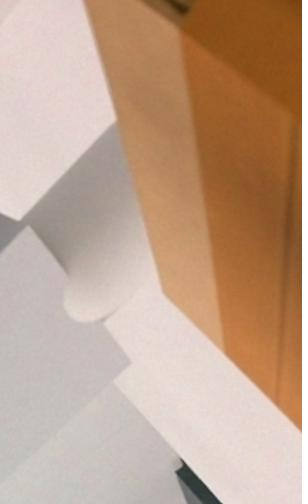

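Request:
{"op": "move", "data": {
  "target": [0.74, 0.14, 0.97, 0.58, -0.60, 0.40, -0.38],
  "joints": {"hand_index_mcp": -0.2, "hand_middle_mcp": -0.2, "hand_thumb_mcp": 0.34},
  "min_time_s": 2
}}

Request:
{"op": "move", "data": {
  "target": [0.751, 0.135, 1.0, 0.506, -0.520, 0.493, -0.480],
  "min_time_s": 2
}}

Scene clock: 385.30 s.
move: done
base_odometry: x=+1.756 y=-0.996 heading=-0.131
base_tilt: forward=+0.5 right=-0.4
base_status: not commanded
joint_positions: joint_1_rad=+0.038 joint_2_rad=+0.136 joint_3_rad=+3.097 joint_4_rad=-1.605 joint_5_rad=-1.795 joint_6_rad=-0.460 joint_7_rad=+1.785 hand_index_mcp=-0.210 hand_index_abd=+0.003 hand_index_pip=+0.578 hand_index_dip=+0.699 hand_middle_mcp=-0.210 hand_middle_abd=-0.003 hand_middle_pip=+0.578 hand_middle_dip=+0.699 hand_ring_mcp=+0.747 hand_ring_abd=+0.001 hand_ring_pip=+0.576 hand_ring_dip=+0.696 hand_thumb_cmc=-0.568 hand_thumb_axl=+0.680 hand_thumb_mcp=+0.336 hand_thumb_ipl=+0.168 hand_current_limit=+0.400 hand_speed=-0.600
joint_status: all done
hand_state: goal,goal,goal,goal,goal,goal,goal,goal,goal,goal,goal,goal,goal,goal,goal,goal
index_mcp_current_ma: -5
index_abd_current_ma: 0
index_pip_current_ma: 0
index_dip_current_ma: 1
middle_mcp_current_ma: -5
middle_abd_current_ma: -1
middle_pip_current_ma: 0
middle_dip_current_ma: 1
ring_mcp_current_ma: -3
ring_abd_current_ma: 0
ring_pip_current_ma: 0
ring_dip_current_ma: 0
thumb_cmc_current_ma: 0
thumb_axl_current_ma: 1
thumb_mcp_current_ma: -1
thumb_ipl_current_ma: 0
hand_goal_index_mcp: -0.200
hand_goal_index_abd: 0.000
hand_goal_index_pip: 0.576
hand_goal_index_dip: 0.696
hand_goal_middle_mcp: -0.200
hand_goal_middle_abd: 0.000
hand_goal_middle_pip: 0.576
hand_goal_middle_dip: 0.696
hand_goal_ring_mcp: 0.754
hand_goal_ring_abd: 0.000
hand_goal_ring_pip: 0.576
hand_goal_ring_dip: 0.696
hand_goal_thumb_cmc: -0.570
hand_goal_thumb_axl: 0.678
hand_goal_thumb_mcp: 0.340
hand_goal_thumb_ipl: 0.168
motor_effort: joint_1_rad=-1(1) joint_2_rad=-23(25) joint_3_rad=+0(1) joint_4_rad=+19(19) joint_5_rad=-4(6) joint_6_rad=-3(4) joint_7_rad=+0(1)
hand_pose: x=+0.7398 y=+0.1565 z=+0.9471 quat_wxyz=(+0.596, -0.602, +0.405, -0.345) (m; base frame)
hand_target: x=+0.7400 y=+0.1400 z=+0.9700 quat_wxyz=(+0.580, -0.600, +0.400, -0.380) (m; base frame)
hand_status: done (0.028 m and 4.4 deg from the pose sent, 0.082 m and 11.6 deg at the start)
pictures: none

Scene clock: 387.93 s.
move: done
base_odometry: x=+1.756 y=-0.996 heading=-0.131
base_tilt: forward=+0.5 right=-0.4
base_status: not commanded
joint_positions: joint_1_rad=-0.152 joint_2_rad=+0.120 joint_3_rad=+3.032 joint_4_rad=-1.545 joint_5_rad=-1.632 joint_6_rad=+0.178 joint_7_rad=+1.605 hand_index_mcp=-0.209 hand_index_abd=+0.003 hand_index_pip=+0.578 hand_index_dip=+0.699 hand_middle_mcp=-0.209 hand_middle_abd=-0.003 hand_middle_pip=+0.578 hand_middle_dip=+0.699 hand_ring_mcp=+0.747 hand_ring_abd=+0.001 hand_ring_pip=+0.576 hand_ring_dip=+0.696 hand_thumb_cmc=-0.568 hand_thumb_axl=+0.680 hand_thumb_mcp=+0.336 hand_thumb_ipl=+0.168 hand_current_limit=+0.400 hand_speed=-0.600
joint_status: not commanded
hand_state: goal,goal,goal,goal,goal,goal,goal,goal,goal,goal,goal,goal,goal,goal,goal,goal
index_mcp_current_ma: -5
index_abd_current_ma: 0
index_pip_current_ma: 0
index_dip_current_ma: 1
middle_mcp_current_ma: -4
middle_abd_current_ma: -1
middle_pip_current_ma: 0
middle_dip_current_ma: 1
ring_mcp_current_ma: -3
ring_abd_current_ma: 0
ring_pip_current_ma: 0
ring_dip_current_ma: 0
thumb_cmc_current_ma: 0
thumb_axl_current_ma: 1
thumb_mcp_current_ma: -1
thumb_ipl_current_ma: 0
hand_goal_index_mcp: -0.200
hand_goal_index_abd: 0.000
hand_goal_index_pip: 0.576
hand_goal_index_dip: 0.696
hand_goal_middle_mcp: -0.200
hand_goal_middle_abd: 0.000
hand_goal_middle_pip: 0.576
hand_goal_middle_dip: 0.696
hand_goal_ring_mcp: 0.754
hand_goal_ring_abd: 0.000
hand_goal_ring_pip: 0.576
hand_goal_ring_dip: 0.696
hand_goal_thumb_cmc: -0.570
hand_goal_thumb_axl: 0.678
hand_goal_thumb_mcp: 0.340
hand_goal_thumb_ipl: 0.168
motor_effort: joint_1_rad=-1(1) joint_2_rad=-22(23) joint_3_rad=+0(1) joint_4_rad=+19(19) joint_5_rad=+1(5) joint_6_rad=-1(3) joint_7_rad=+1(1)
hand_pose: x=+0.7576 y=+0.1381 z=+0.9553 quat_wxyz=(+0.497, -0.541, +0.509, -0.448) (m; base frame)
hand_target: x=+0.7510 y=+0.1350 z=+1.0000 quat_wxyz=(+0.506, -0.520, +0.493, -0.480) (m; base frame)
hand_status: done (0.045 m and 4.9 deg from the pose sent, 0.058 m and 23.2 deg at the start)
pictures: none

Request:
{"op": "move", "data": {
  "target": [0.751, 0.135, 1.04, 0.506, -0.520, 0.493, -0.480],
  "min_time_s": 1
}}

Request:
{"op": "move", "data": {
  "joints": {"joint_7_rad": 3.5},
  "min_time_s": 2,
  "cameras": ["wrist_camera"]
}}

Scene clock: 398.53 s.
move: done
base_odometry: x=+1.756 y=-0.996 heading=-0.131
base_tilt: forward=+0.6 right=-0.4
base_status: not commanded
joint_positions: joint_1_rad=-0.069 joint_2_rad=+0.120 joint_3_rad=+2.902 joint_4_rad=-1.406 joint_5_rad=-1.946 joint_6_rad=+0.226 joint_7_rad=+2.009 hand_index_mcp=-0.209 hand_index_abd=+0.003 hand_index_pip=+0.578 hand_index_dip=+0.699 hand_middle_mcp=-0.209 hand_middle_abd=-0.003 hand_middle_pip=+0.578 hand_middle_dip=+0.699 hand_ring_mcp=+0.747 hand_ring_abd=+0.001 hand_ring_pip=+0.576 hand_ring_dip=+0.696 hand_thumb_cmc=-0.568 hand_thumb_axl=+0.680 hand_thumb_mcp=+0.336 hand_thumb_ipl=+0.168 hand_current_limit=+0.400 hand_speed=-0.600
joint_status: not commanded
hand_state: goal,goal,goal,goal,goal,goal,goal,goal,goal,goal,goal,goal,goal,goal,goal,goal
index_mcp_current_ma: -5
index_abd_current_ma: 0
index_pip_current_ma: 0
index_dip_current_ma: 1
middle_mcp_current_ma: -4
middle_abd_current_ma: -1
middle_pip_current_ma: 0
middle_dip_current_ma: 1
ring_mcp_current_ma: -3
ring_abd_current_ma: 0
ring_pip_current_ma: 0
ring_dip_current_ma: 0
thumb_cmc_current_ma: 0
thumb_axl_current_ma: 1
thumb_mcp_current_ma: -1
thumb_ipl_current_ma: 0
hand_goal_index_mcp: -0.200
hand_goal_index_abd: 0.000
hand_goal_index_pip: 0.576
hand_goal_index_dip: 0.696
hand_goal_middle_mcp: -0.200
hand_goal_middle_abd: 0.000
hand_goal_middle_pip: 0.576
hand_goal_middle_dip: 0.696
hand_goal_ring_mcp: 0.754
hand_goal_ring_abd: 0.000
hand_goal_ring_pip: 0.576
hand_goal_ring_dip: 0.696
hand_goal_thumb_cmc: -0.570
hand_goal_thumb_axl: 0.678
hand_goal_thumb_mcp: 0.340
hand_goal_thumb_ipl: 0.168
motor_effort: joint_1_rad=-1(1) joint_2_rad=-22(23) joint_3_rad=+0(1) joint_4_rad=+19(20) joint_5_rad=+2(2) joint_6_rad=-4(4) joint_7_rad=+0(1)
hand_pose: x=+0.7601 y=+0.1466 z=+1.0174 quat_wxyz=(+0.505, -0.543, +0.475, -0.474) (m; base frame)
hand_target: x=+0.7510 y=+0.1350 z=+1.0400 quat_wxyz=(+0.506, -0.520, +0.493, -0.480) (m; base frame)
hand_status: done (0.027 m and 3.4 deg from the pose sent, 0.085 m and 4.9 deg at the start)
pictures: none

Scene clock: 401.20 s.
move: done
base_odometry: x=+1.756 y=-0.996 heading=-0.131
base_tilt: forward=+0.6 right=-0.4
base_status: not commanded
joint_positions: joint_1_rad=-0.069 joint_2_rad=+0.120 joint_3_rad=+2.902 joint_4_rad=-1.406 joint_5_rad=-1.946 joint_6_rad=+0.226 joint_7_rad=+3.465 hand_index_mcp=-0.202 hand_index_abd=+0.003 hand_index_pip=+0.578 hand_index_dip=+0.699 hand_middle_mcp=-0.202 hand_middle_abd=+0.002 hand_middle_pip=+0.578 hand_middle_dip=+0.699 hand_ring_mcp=+0.750 hand_ring_abd=+0.001 hand_ring_pip=+0.576 hand_ring_dip=+0.696 hand_thumb_cmc=-0.563 hand_thumb_axl=+0.679 hand_thumb_mcp=+0.337 hand_thumb_ipl=+0.168 hand_current_limit=+0.400 hand_speed=-0.600
joint_status: all done
hand_state: goal,goal,goal,goal,goal,goal,goal,goal,goal,goal,goal,goal,goal,goal,goal,goal
index_mcp_current_ma: 0
index_abd_current_ma: 0
index_pip_current_ma: 0
index_dip_current_ma: 1
middle_mcp_current_ma: 0
middle_abd_current_ma: 0
middle_pip_current_ma: 0
middle_dip_current_ma: 1
ring_mcp_current_ma: -1
ring_abd_current_ma: 0
ring_pip_current_ma: 0
ring_dip_current_ma: 0
thumb_cmc_current_ma: 2
thumb_axl_current_ma: 0
thumb_mcp_current_ma: -1
thumb_ipl_current_ma: 0
hand_goal_index_mcp: -0.200
hand_goal_index_abd: 0.000
hand_goal_index_pip: 0.576
hand_goal_index_dip: 0.696
hand_goal_middle_mcp: -0.200
hand_goal_middle_abd: 0.000
hand_goal_middle_pip: 0.576
hand_goal_middle_dip: 0.696
hand_goal_ring_mcp: 0.754
hand_goal_ring_abd: 0.000
hand_goal_ring_pip: 0.576
hand_goal_ring_dip: 0.696
hand_goal_thumb_cmc: -0.570
hand_goal_thumb_axl: 0.678
hand_goal_thumb_mcp: 0.340
hand_goal_thumb_ipl: 0.168
motor_effort: joint_1_rad=+0(1) joint_2_rad=-23(23) joint_3_rad=+0(1) joint_4_rad=+19(19) joint_5_rad=+3(3) joint_6_rad=-4(4) joint_7_rad=+0(1)
hand_pose: x=+0.7724 y=+0.0447 z=+1.0736 quat_wxyz=(+0.062, -0.721, -0.006, -0.690) (m; base frame)
hand_target: x=+0.7580 y=+0.0307 z=+1.0927 quat_wxyz=(+0.058, -0.716, +0.022, -0.695) (m; base frame)
hand_status: not commanded
pictures: wrist_camera
camera_calibration:
wrist_camera: T_world_to_cam=[[-0.0272147, -0.590057, -0.806903, 0.937022], [-0.791425, 0.505827, -0.343199, 0.910617], [0.61066, 0.629263, -0.480752, 0.142915], [0, 0, 0, 1]] pos_world=[0.658914, 0.00235124, 1.13731]

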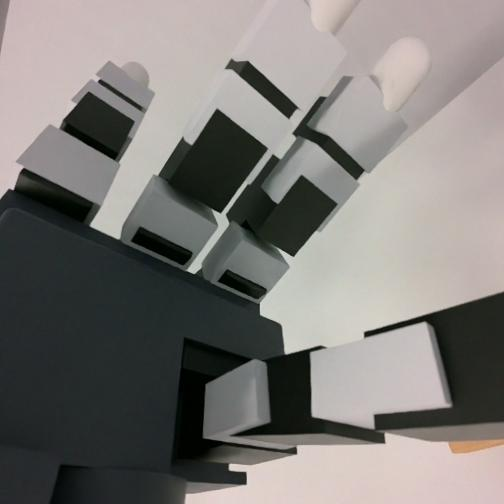

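Request:
{"op": "move", "data": {
  "joints": {"joint_7_rad": 3.85, "hand_thumb_cmc": 0.714},
  "min_time_s": 1,
  "cameras": ["wrist_camera"]
}}

Scene clock: 409.27 s.
move: done
base_odometry: x=+1.756 y=-0.996 heading=-0.131
base_tilt: forward=+0.6 right=-0.4
base_status: not commanded
joint_positions: joint_1_rad=-0.069 joint_2_rad=+0.120 joint_3_rad=+2.902 joint_4_rad=-1.406 joint_5_rad=-1.946 joint_6_rad=+0.226 joint_7_rad=+3.815 hand_index_mcp=-0.201 hand_index_abd=+0.003 hand_index_pip=+0.578 hand_index_dip=+0.699 hand_middle_mcp=-0.201 hand_middle_abd=+0.002 hand_middle_pip=+0.578 hand_middle_dip=+0.699 hand_ring_mcp=+0.754 hand_ring_abd=+0.001 hand_ring_pip=+0.576 hand_ring_dip=+0.696 hand_thumb_cmc=+0.714 hand_thumb_axl=+0.679 hand_thumb_mcp=+0.337 hand_thumb_ipl=+0.168 hand_current_limit=+0.400 hand_speed=-0.600
joint_status: all done
hand_state: goal,goal,goal,goal,goal,goal,goal,goal,goal,goal,goal,goal,goal,goal,goal,goal
index_mcp_current_ma: 0
index_abd_current_ma: 0
index_pip_current_ma: 0
index_dip_current_ma: 1
middle_mcp_current_ma: 0
middle_abd_current_ma: 0
middle_pip_current_ma: 0
middle_dip_current_ma: 1
ring_mcp_current_ma: 0
ring_abd_current_ma: 0
ring_pip_current_ma: 0
ring_dip_current_ma: 0
thumb_cmc_current_ma: 0
thumb_axl_current_ma: 0
thumb_mcp_current_ma: -1
thumb_ipl_current_ma: 0
hand_goal_index_mcp: -0.200
hand_goal_index_abd: 0.000
hand_goal_index_pip: 0.576
hand_goal_index_dip: 0.696
hand_goal_middle_mcp: -0.200
hand_goal_middle_abd: 0.000
hand_goal_middle_pip: 0.576
hand_goal_middle_dip: 0.696
hand_goal_ring_mcp: 0.754
hand_goal_ring_abd: 0.000
hand_goal_ring_pip: 0.576
hand_goal_ring_dip: 0.696
hand_goal_thumb_cmc: 0.714
hand_goal_thumb_axl: 0.678
hand_goal_thumb_mcp: 0.340
hand_goal_thumb_ipl: 0.168
motor_effort: joint_1_rad=-1(1) joint_2_rad=-22(23) joint_3_rad=+0(1) joint_4_rad=+19(19) joint_5_rad=+2(3) joint_6_rad=-4(4) joint_7_rad=+0(1)
hand_pose: x=+0.7741 y=+0.0398 z=+1.1038 quat_wxyz=(-0.059, -0.709, -0.131, -0.690) (m; base frame)
hand_target: x=+0.7591 y=+0.0246 z=+1.1228 quat_wxyz=(-0.064, -0.709, -0.103, -0.695) (m; base frame)
hand_status: not commanded
pictures: wrist_camera
camera_calibration:
wrist_camera: T_world_to_cam=[[0.00653901, -0.83018, -0.557457, 0.666609], [-0.782727, 0.342688, -0.519522, 1.11923], [0.622331, 0.439734, -0.647564, 0.342123], [0, 0, 0, 1]] pos_world=[0.658776, 0.0194163, 1.17462]

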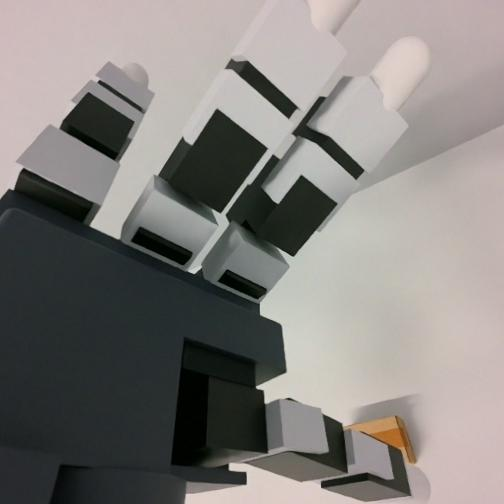

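Request:
{"op": "zoom_image", "data": {
  "camera": "wrist_camera",
  "region": [330, 395, 430, 475]
}}

Scaled by 5.040 from the camera's 504x504 image, which has a finer 720x720 frame.

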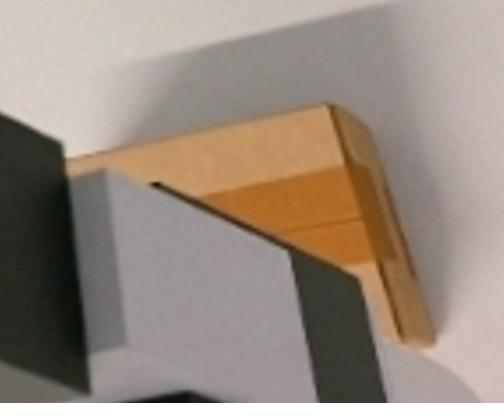

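Request:
{"op": "move", "data": {
  "joints": {"joint_7_rad": 2.0, "hand_thumb_cmc": -0.657},
  "min_time_s": 2
}}

Request:
{"op": "move", "data": {
  "target": [0.745, 0.11, 0.95, 0.506, -0.520, 0.493, -0.480],
  "min_time_s": 2,
  "cameras": ["wrist_camera"]
}}

Scene clock: 437.47 s.
move: done
base_odometry: x=+1.756 y=-0.996 heading=-0.131
base_tilt: forward=+0.6 right=-0.4
base_status: not commanded
joint_positions: joint_1_rad=-0.069 joint_2_rad=+0.120 joint_3_rad=+2.902 joint_4_rad=-1.406 joint_5_rad=-1.946 joint_6_rad=+0.226 joint_7_rad=+2.035 hand_index_mcp=-0.202 hand_index_abd=+0.003 hand_index_pip=+0.578 hand_index_dip=+0.699 hand_middle_mcp=-0.202 hand_middle_abd=+0.002 hand_middle_pip=+0.578 hand_middle_dip=+0.699 hand_ring_mcp=+0.747 hand_ring_abd=+0.001 hand_ring_pip=+0.576 hand_ring_dip=+0.696 hand_thumb_cmc=-0.651 hand_thumb_axl=+0.679 hand_thumb_mcp=+0.337 hand_thumb_ipl=+0.168 hand_current_limit=+0.400 hand_speed=-0.600
joint_status: all done
hand_state: goal,goal,goal,goal,goal,goal,goal,goal,goal,goal,goal,goal,goal,goal,goal,goal
index_mcp_current_ma: 0
index_abd_current_ma: 0
index_pip_current_ma: 0
index_dip_current_ma: 1
middle_mcp_current_ma: 0
middle_abd_current_ma: 0
middle_pip_current_ma: 0
middle_dip_current_ma: 1
ring_mcp_current_ma: -3
ring_abd_current_ma: 0
ring_pip_current_ma: 0
ring_dip_current_ma: 0
thumb_cmc_current_ma: 2
thumb_axl_current_ma: 0
thumb_mcp_current_ma: -1
thumb_ipl_current_ma: 0
hand_goal_index_mcp: -0.200
hand_goal_index_abd: 0.000
hand_goal_index_pip: 0.576
hand_goal_index_dip: 0.696
hand_goal_middle_mcp: -0.200
hand_goal_middle_abd: 0.000
hand_goal_middle_pip: 0.576
hand_goal_middle_dip: 0.696
hand_goal_ring_mcp: 0.754
hand_goal_ring_abd: 0.000
hand_goal_ring_pip: 0.576
hand_goal_ring_dip: 0.696
hand_goal_thumb_cmc: -0.656
hand_goal_thumb_axl: 0.678
hand_goal_thumb_mcp: 0.340
hand_goal_thumb_ipl: 0.168
motor_effort: joint_1_rad=-1(1) joint_2_rad=-22(23) joint_3_rad=+0(0) joint_4_rad=+19(19) joint_5_rad=+1(3) joint_6_rad=-4(4) joint_7_rad=+0(2)
hand_pose: x=+0.7603 y=+0.1445 z=+1.0170 quat_wxyz=(+0.499, -0.549, +0.468, -0.481) (m; base frame)
hand_target: x=+0.7508 y=+0.1387 z=+1.0411 quat_wxyz=(+0.516, -0.509, +0.504, -0.469) (m; base frame)
hand_status: not commanded
pictures: none

Scene clock: 440.13 s.
move: done
base_odometry: x=+1.756 y=-0.996 heading=-0.131
base_tilt: forward=+0.6 right=-0.4
base_status: not commanded
joint_positions: joint_1_rad=+0.039 joint_2_rad=+0.111 joint_3_rad=+2.871 joint_4_rad=-1.666 joint_5_rad=-0.904 joint_6_rad=+0.226 joint_7_rad=+0.875 hand_index_mcp=-0.202 hand_index_abd=+0.003 hand_index_pip=+0.578 hand_index_dip=+0.699 hand_middle_mcp=-0.202 hand_middle_abd=+0.002 hand_middle_pip=+0.578 hand_middle_dip=+0.699 hand_ring_mcp=+0.747 hand_ring_abd=+0.001 hand_ring_pip=+0.576 hand_ring_dip=+0.696 hand_thumb_cmc=-0.653 hand_thumb_axl=+0.679 hand_thumb_mcp=+0.337 hand_thumb_ipl=+0.168 hand_current_limit=+0.400 hand_speed=-0.600
joint_status: not commanded
hand_state: goal,goal,goal,goal,goal,goal,goal,goal,goal,goal,goal,goal,goal,goal,goal,goal
index_mcp_current_ma: 0
index_abd_current_ma: 0
index_pip_current_ma: 0
index_dip_current_ma: 1
middle_mcp_current_ma: 0
middle_abd_current_ma: 0
middle_pip_current_ma: 0
middle_dip_current_ma: 1
ring_mcp_current_ma: -3
ring_abd_current_ma: 0
ring_pip_current_ma: 0
ring_dip_current_ma: 0
thumb_cmc_current_ma: 1
thumb_axl_current_ma: 0
thumb_mcp_current_ma: -1
thumb_ipl_current_ma: 0
hand_goal_index_mcp: -0.200
hand_goal_index_abd: 0.000
hand_goal_index_pip: 0.576
hand_goal_index_dip: 0.696
hand_goal_middle_mcp: -0.200
hand_goal_middle_abd: 0.000
hand_goal_middle_pip: 0.576
hand_goal_middle_dip: 0.696
hand_goal_ring_mcp: 0.754
hand_goal_ring_abd: 0.000
hand_goal_ring_pip: 0.576
hand_goal_ring_dip: 0.696
hand_goal_thumb_cmc: -0.656
hand_goal_thumb_axl: 0.678
hand_goal_thumb_mcp: 0.340
hand_goal_thumb_ipl: 0.168
motor_effort: joint_1_rad=+0(1) joint_2_rad=-21(23) joint_3_rad=+0(1) joint_4_rad=+19(19) joint_5_rad=+1(3) joint_6_rad=+5(5) joint_7_rad=+1(1)
hand_pose: x=+0.7552 y=+0.1131 z=+0.9340 quat_wxyz=(+0.505, -0.521, +0.511, -0.461) (m; base frame)
hand_target: x=+0.7450 y=+0.1100 z=+0.9500 quat_wxyz=(+0.506, -0.520, +0.493, -0.480) (m; base frame)
hand_status: done (0.019 m and 3.0 deg from the pose sent, 0.077 m and 4.4 deg at the start)
pictures: wrist_camera
camera_calibration:
wrist_camera: T_world_to_cam=[[-0.134331, 0.775737, -0.616594, 0.612991], [-0.706672, 0.361209, 0.608393, -0.121971], [0.694673, 0.517456, 0.499669, -0.923257], [0, 0, 0, 1]] pos_world=[0.637512, 0.0462824, 0.913496]

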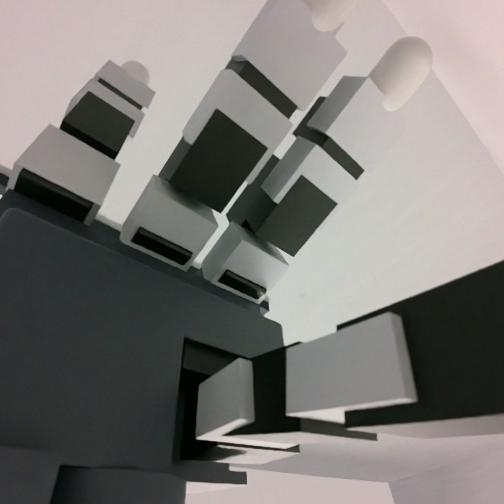

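Request:
{"op": "move", "data": {
  "target": [0.742, 0.111, 0.905, 0.506, -0.515, 0.493, -0.485],
  "min_time_s": 2,
  "cameras": ["wrist_camera"]
}}

Scene clock: 451.40 s.
move: done
base_odometry: x=+1.756 y=-0.996 heading=-0.131
base_tilt: forward=+0.5 right=-0.4
base_status: not commanded
joint_positions: joint_1_rad=+0.105 joint_2_rad=+0.111 joint_3_rad=+2.775 joint_4_rad=-1.794 joint_5_rad=-0.658 joint_6_rad=+0.332 joint_7_rad=+0.627 hand_index_mcp=-0.202 hand_index_abd=+0.003 hand_index_pip=+0.578 hand_index_dip=+0.699 hand_middle_mcp=-0.202 hand_middle_abd=+0.002 hand_middle_pip=+0.578 hand_middle_dip=+0.699 hand_ring_mcp=+0.747 hand_ring_abd=+0.001 hand_ring_pip=+0.576 hand_ring_dip=+0.696 hand_thumb_cmc=-0.653 hand_thumb_axl=+0.679 hand_thumb_mcp=+0.337 hand_thumb_ipl=+0.168 hand_current_limit=+0.400 hand_speed=-0.600
joint_status: not commanded
hand_state: goal,goal,goal,goal,goal,goal,goal,goal,goal,goal,goal,goal,goal,goal,goal,goal
index_mcp_current_ma: 0
index_abd_current_ma: 0
index_pip_current_ma: 0
index_dip_current_ma: 1
middle_mcp_current_ma: 0
middle_abd_current_ma: 0
middle_pip_current_ma: 0
middle_dip_current_ma: 1
ring_mcp_current_ma: -3
ring_abd_current_ma: 0
ring_pip_current_ma: 0
ring_dip_current_ma: 0
thumb_cmc_current_ma: 1
thumb_axl_current_ma: 0
thumb_mcp_current_ma: -1
thumb_ipl_current_ma: 0
hand_goal_index_mcp: -0.200
hand_goal_index_abd: 0.000
hand_goal_index_pip: 0.576
hand_goal_index_dip: 0.696
hand_goal_middle_mcp: -0.200
hand_goal_middle_abd: 0.000
hand_goal_middle_pip: 0.576
hand_goal_middle_dip: 0.696
hand_goal_ring_mcp: 0.754
hand_goal_ring_abd: 0.000
hand_goal_ring_pip: 0.576
hand_goal_ring_dip: 0.696
hand_goal_thumb_cmc: -0.656
hand_goal_thumb_axl: 0.678
hand_goal_thumb_mcp: 0.340
hand_goal_thumb_ipl: 0.168
motor_effort: joint_1_rad=-1(1) joint_2_rad=-21(22) joint_3_rad=+0(1) joint_4_rad=+18(19) joint_5_rad=+2(2) joint_6_rad=+7(7) joint_7_rad=+0(1)
hand_pose: x=+0.7406 y=+0.1192 z=+0.8954 quat_wxyz=(+0.504, -0.524, +0.509, -0.460) (m; base frame)
hand_target: x=+0.7420 y=+0.1110 z=+0.9050 quat_wxyz=(+0.506, -0.515, +0.493, -0.485) (m; base frame)
hand_status: done (0.013 m and 3.5 deg from the pose sent, 0.032 m and 3.5 deg at the start)
pictures: wrist_camera
camera_calibration:
wrist_camera: T_world_to_cam=[[-0.140478, 0.772313, -0.619515, 0.589958], [-0.707397, 0.359495, 0.608566, -0.110387], [0.692716, 0.523733, 0.495831, -0.892903], [0, 0, 0, 1]] pos_world=[0.623316, 0.0516938, 0.875395]

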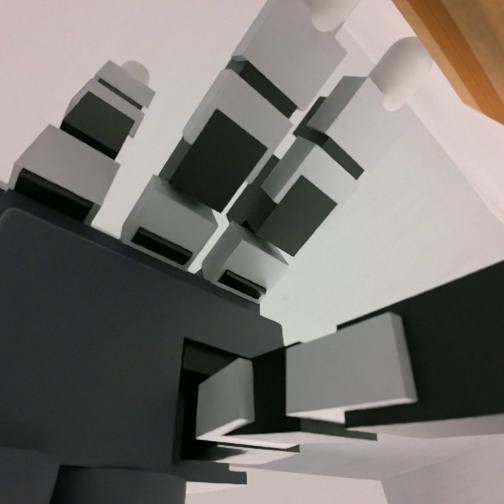

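Request:
{"op": "move", "data": {
  "target": [0.753, 0.106, 0.899, 0.506, -0.510, 0.493, -0.490],
  "min_time_s": 2,
  "cameras": ["wrist_camera"]
}}

Scene clock: 460.33 s.
move: done
base_odometry: x=+1.756 y=-0.996 heading=-0.131
base_tilt: forward=+0.6 right=-0.4
base_status: not commanded
joint_positions: joint_1_rad=+0.165 joint_2_rad=+0.111 joint_3_rad=+2.710 joint_4_rad=-1.794 joint_5_rad=-0.636 joint_6_rad=+0.374 joint_7_rad=+0.622 hand_index_mcp=-0.202 hand_index_abd=+0.003 hand_index_pip=+0.578 hand_index_dip=+0.699 hand_middle_mcp=-0.202 hand_middle_abd=+0.002 hand_middle_pip=+0.578 hand_middle_dip=+0.699 hand_ring_mcp=+0.747 hand_ring_abd=+0.001 hand_ring_pip=+0.576 hand_ring_dip=+0.696 hand_thumb_cmc=-0.653 hand_thumb_axl=+0.679 hand_thumb_mcp=+0.337 hand_thumb_ipl=+0.168 hand_current_limit=+0.400 hand_speed=-0.600
joint_status: not commanded
hand_state: goal,goal,goal,goal,goal,goal,goal,goal,goal,goal,goal,goal,goal,goal,goal,goal
index_mcp_current_ma: 0
index_abd_current_ma: 0
index_pip_current_ma: 0
index_dip_current_ma: 1
middle_mcp_current_ma: 0
middle_abd_current_ma: 0
middle_pip_current_ma: 0
middle_dip_current_ma: 1
ring_mcp_current_ma: -3
ring_abd_current_ma: 0
ring_pip_current_ma: 0
ring_dip_current_ma: 0
thumb_cmc_current_ma: 1
thumb_axl_current_ma: 0
thumb_mcp_current_ma: -1
thumb_ipl_current_ma: 0
hand_goal_index_mcp: -0.200
hand_goal_index_abd: 0.000
hand_goal_index_pip: 0.576
hand_goal_index_dip: 0.696
hand_goal_middle_mcp: -0.200
hand_goal_middle_abd: 0.000
hand_goal_middle_pip: 0.576
hand_goal_middle_dip: 0.696
hand_goal_ring_mcp: 0.754
hand_goal_ring_abd: 0.000
hand_goal_ring_pip: 0.576
hand_goal_ring_dip: 0.696
hand_goal_thumb_cmc: -0.656
hand_goal_thumb_axl: 0.678
hand_goal_thumb_mcp: 0.340
hand_goal_thumb_ipl: 0.168
motor_effort: joint_1_rad=-1(1) joint_2_rad=-20(21) joint_3_rad=+0(1) joint_4_rad=+18(19) joint_5_rad=+3(3) joint_6_rad=+7(7) joint_7_rad=+1(1)
hand_pose: x=+0.7436 y=+0.1143 z=+0.9079 quat_wxyz=(+0.510, -0.513, +0.500, -0.476) (m; base frame)
hand_target: x=+0.7530 y=+0.1060 z=+0.8990 quat_wxyz=(+0.506, -0.510, +0.493, -0.490) (m; base frame)
hand_status: done (0.015 m and 1.9 deg from the pose sent, 0.018 m and 4.2 deg at the start)
pictures: wrist_camera
camera_calibration:
wrist_camera: T_world_to_cam=[[-0.105259, 0.769131, -0.630363, 0.585945], [-0.726521, 0.373357, 0.576864, -0.0727099], [0.679035, 0.518692, 0.519491, -0.909358], [0, 0, 0, 1]] pos_world=[0.626336, 0.0481544, 0.883705]

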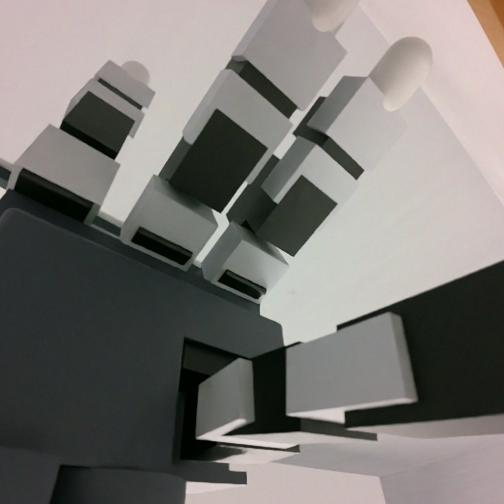

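Request:
{"op": "move", "data": {
  "target": [0.760, 0.106, 0.880, 0.506, -0.510, 0.493, -0.490],
  "min_time_s": 2,
  "cameras": ["wrist_camera"]
}}

Scene clock: 466.27 s.
move: done
base_odometry: x=+1.756 y=-0.996 heading=-0.131
base_tilt: forward=+0.6 right=-0.4
base_status: not commanded
joint_positions: joint_1_rad=+0.218 joint_2_rad=+0.140 joint_3_rad=+2.637 joint_4_rad=-1.813 joint_5_rad=-0.598 joint_6_rad=+0.438 joint_7_rad=+0.604 hand_index_mcp=-0.202 hand_index_abd=+0.003 hand_index_pip=+0.578 hand_index_dip=+0.699 hand_middle_mcp=-0.202 hand_middle_abd=+0.002 hand_middle_pip=+0.578 hand_middle_dip=+0.699 hand_ring_mcp=+0.747 hand_ring_abd=+0.001 hand_ring_pip=+0.576 hand_ring_dip=+0.696 hand_thumb_cmc=-0.653 hand_thumb_axl=+0.679 hand_thumb_mcp=+0.337 hand_thumb_ipl=+0.168 hand_current_limit=+0.400 hand_speed=-0.600
joint_status: not commanded
hand_state: goal,goal,goal,goal,goal,goal,goal,goal,goal,goal,goal,goal,goal,goal,goal,goal
index_mcp_current_ma: 0
index_abd_current_ma: 0
index_pip_current_ma: 0
index_dip_current_ma: 1
middle_mcp_current_ma: 0
middle_abd_current_ma: 0
middle_pip_current_ma: 0
middle_dip_current_ma: 1
ring_mcp_current_ma: -3
ring_abd_current_ma: 0
ring_pip_current_ma: 0
ring_dip_current_ma: 0
thumb_cmc_current_ma: 1
thumb_axl_current_ma: 0
thumb_mcp_current_ma: -1
thumb_ipl_current_ma: 0
hand_goal_index_mcp: -0.200
hand_goal_index_abd: 0.000
hand_goal_index_pip: 0.576
hand_goal_index_dip: 0.696
hand_goal_middle_mcp: -0.200
hand_goal_middle_abd: 0.000
hand_goal_middle_pip: 0.576
hand_goal_middle_dip: 0.696
hand_goal_ring_mcp: 0.754
hand_goal_ring_abd: 0.000
hand_goal_ring_pip: 0.576
hand_goal_ring_dip: 0.696
hand_goal_thumb_cmc: -0.656
hand_goal_thumb_axl: 0.678
hand_goal_thumb_mcp: 0.340
hand_goal_thumb_ipl: 0.168
motor_effort: joint_1_rad=+0(1) joint_2_rad=-20(21) joint_3_rad=-1(1) joint_4_rad=+18(18) joint_5_rad=+2(3) joint_6_rad=+7(7) joint_7_rad=+1(1)
hand_pose: x=+0.7493 y=+0.1139 z=+0.8998 quat_wxyz=(+0.511, -0.510, +0.496, -0.483) (m; base frame)
hand_target: x=+0.7600 y=+0.1060 z=+0.8800 quat_wxyz=(+0.506, -0.510, +0.493, -0.490) (m; base frame)
hand_status: done (0.024 m and 1.0 deg from the pose sent, 0.033 m and 1.9 deg at the start)
pictures: wrist_camera
camera_calibration:
wrist_camera: T_world_to_cam=[[-0.0905765, 0.765976, -0.636456, 0.57661], [-0.734169, 0.380455, 0.562361, -0.0457648], [0.672898, 0.518203, 0.527896, -0.911602], [0, 0, 0, 1]] pos_world=[0.632043, 0.0481367, 0.873955]

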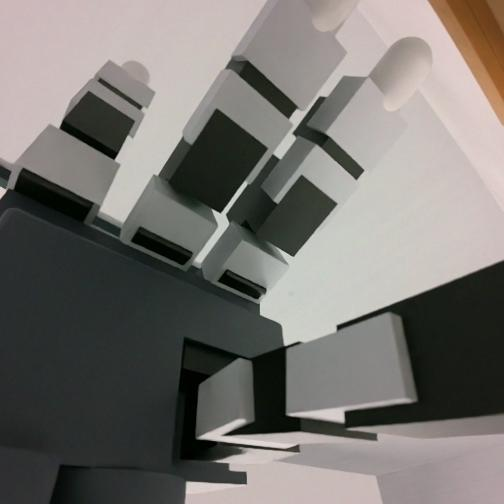

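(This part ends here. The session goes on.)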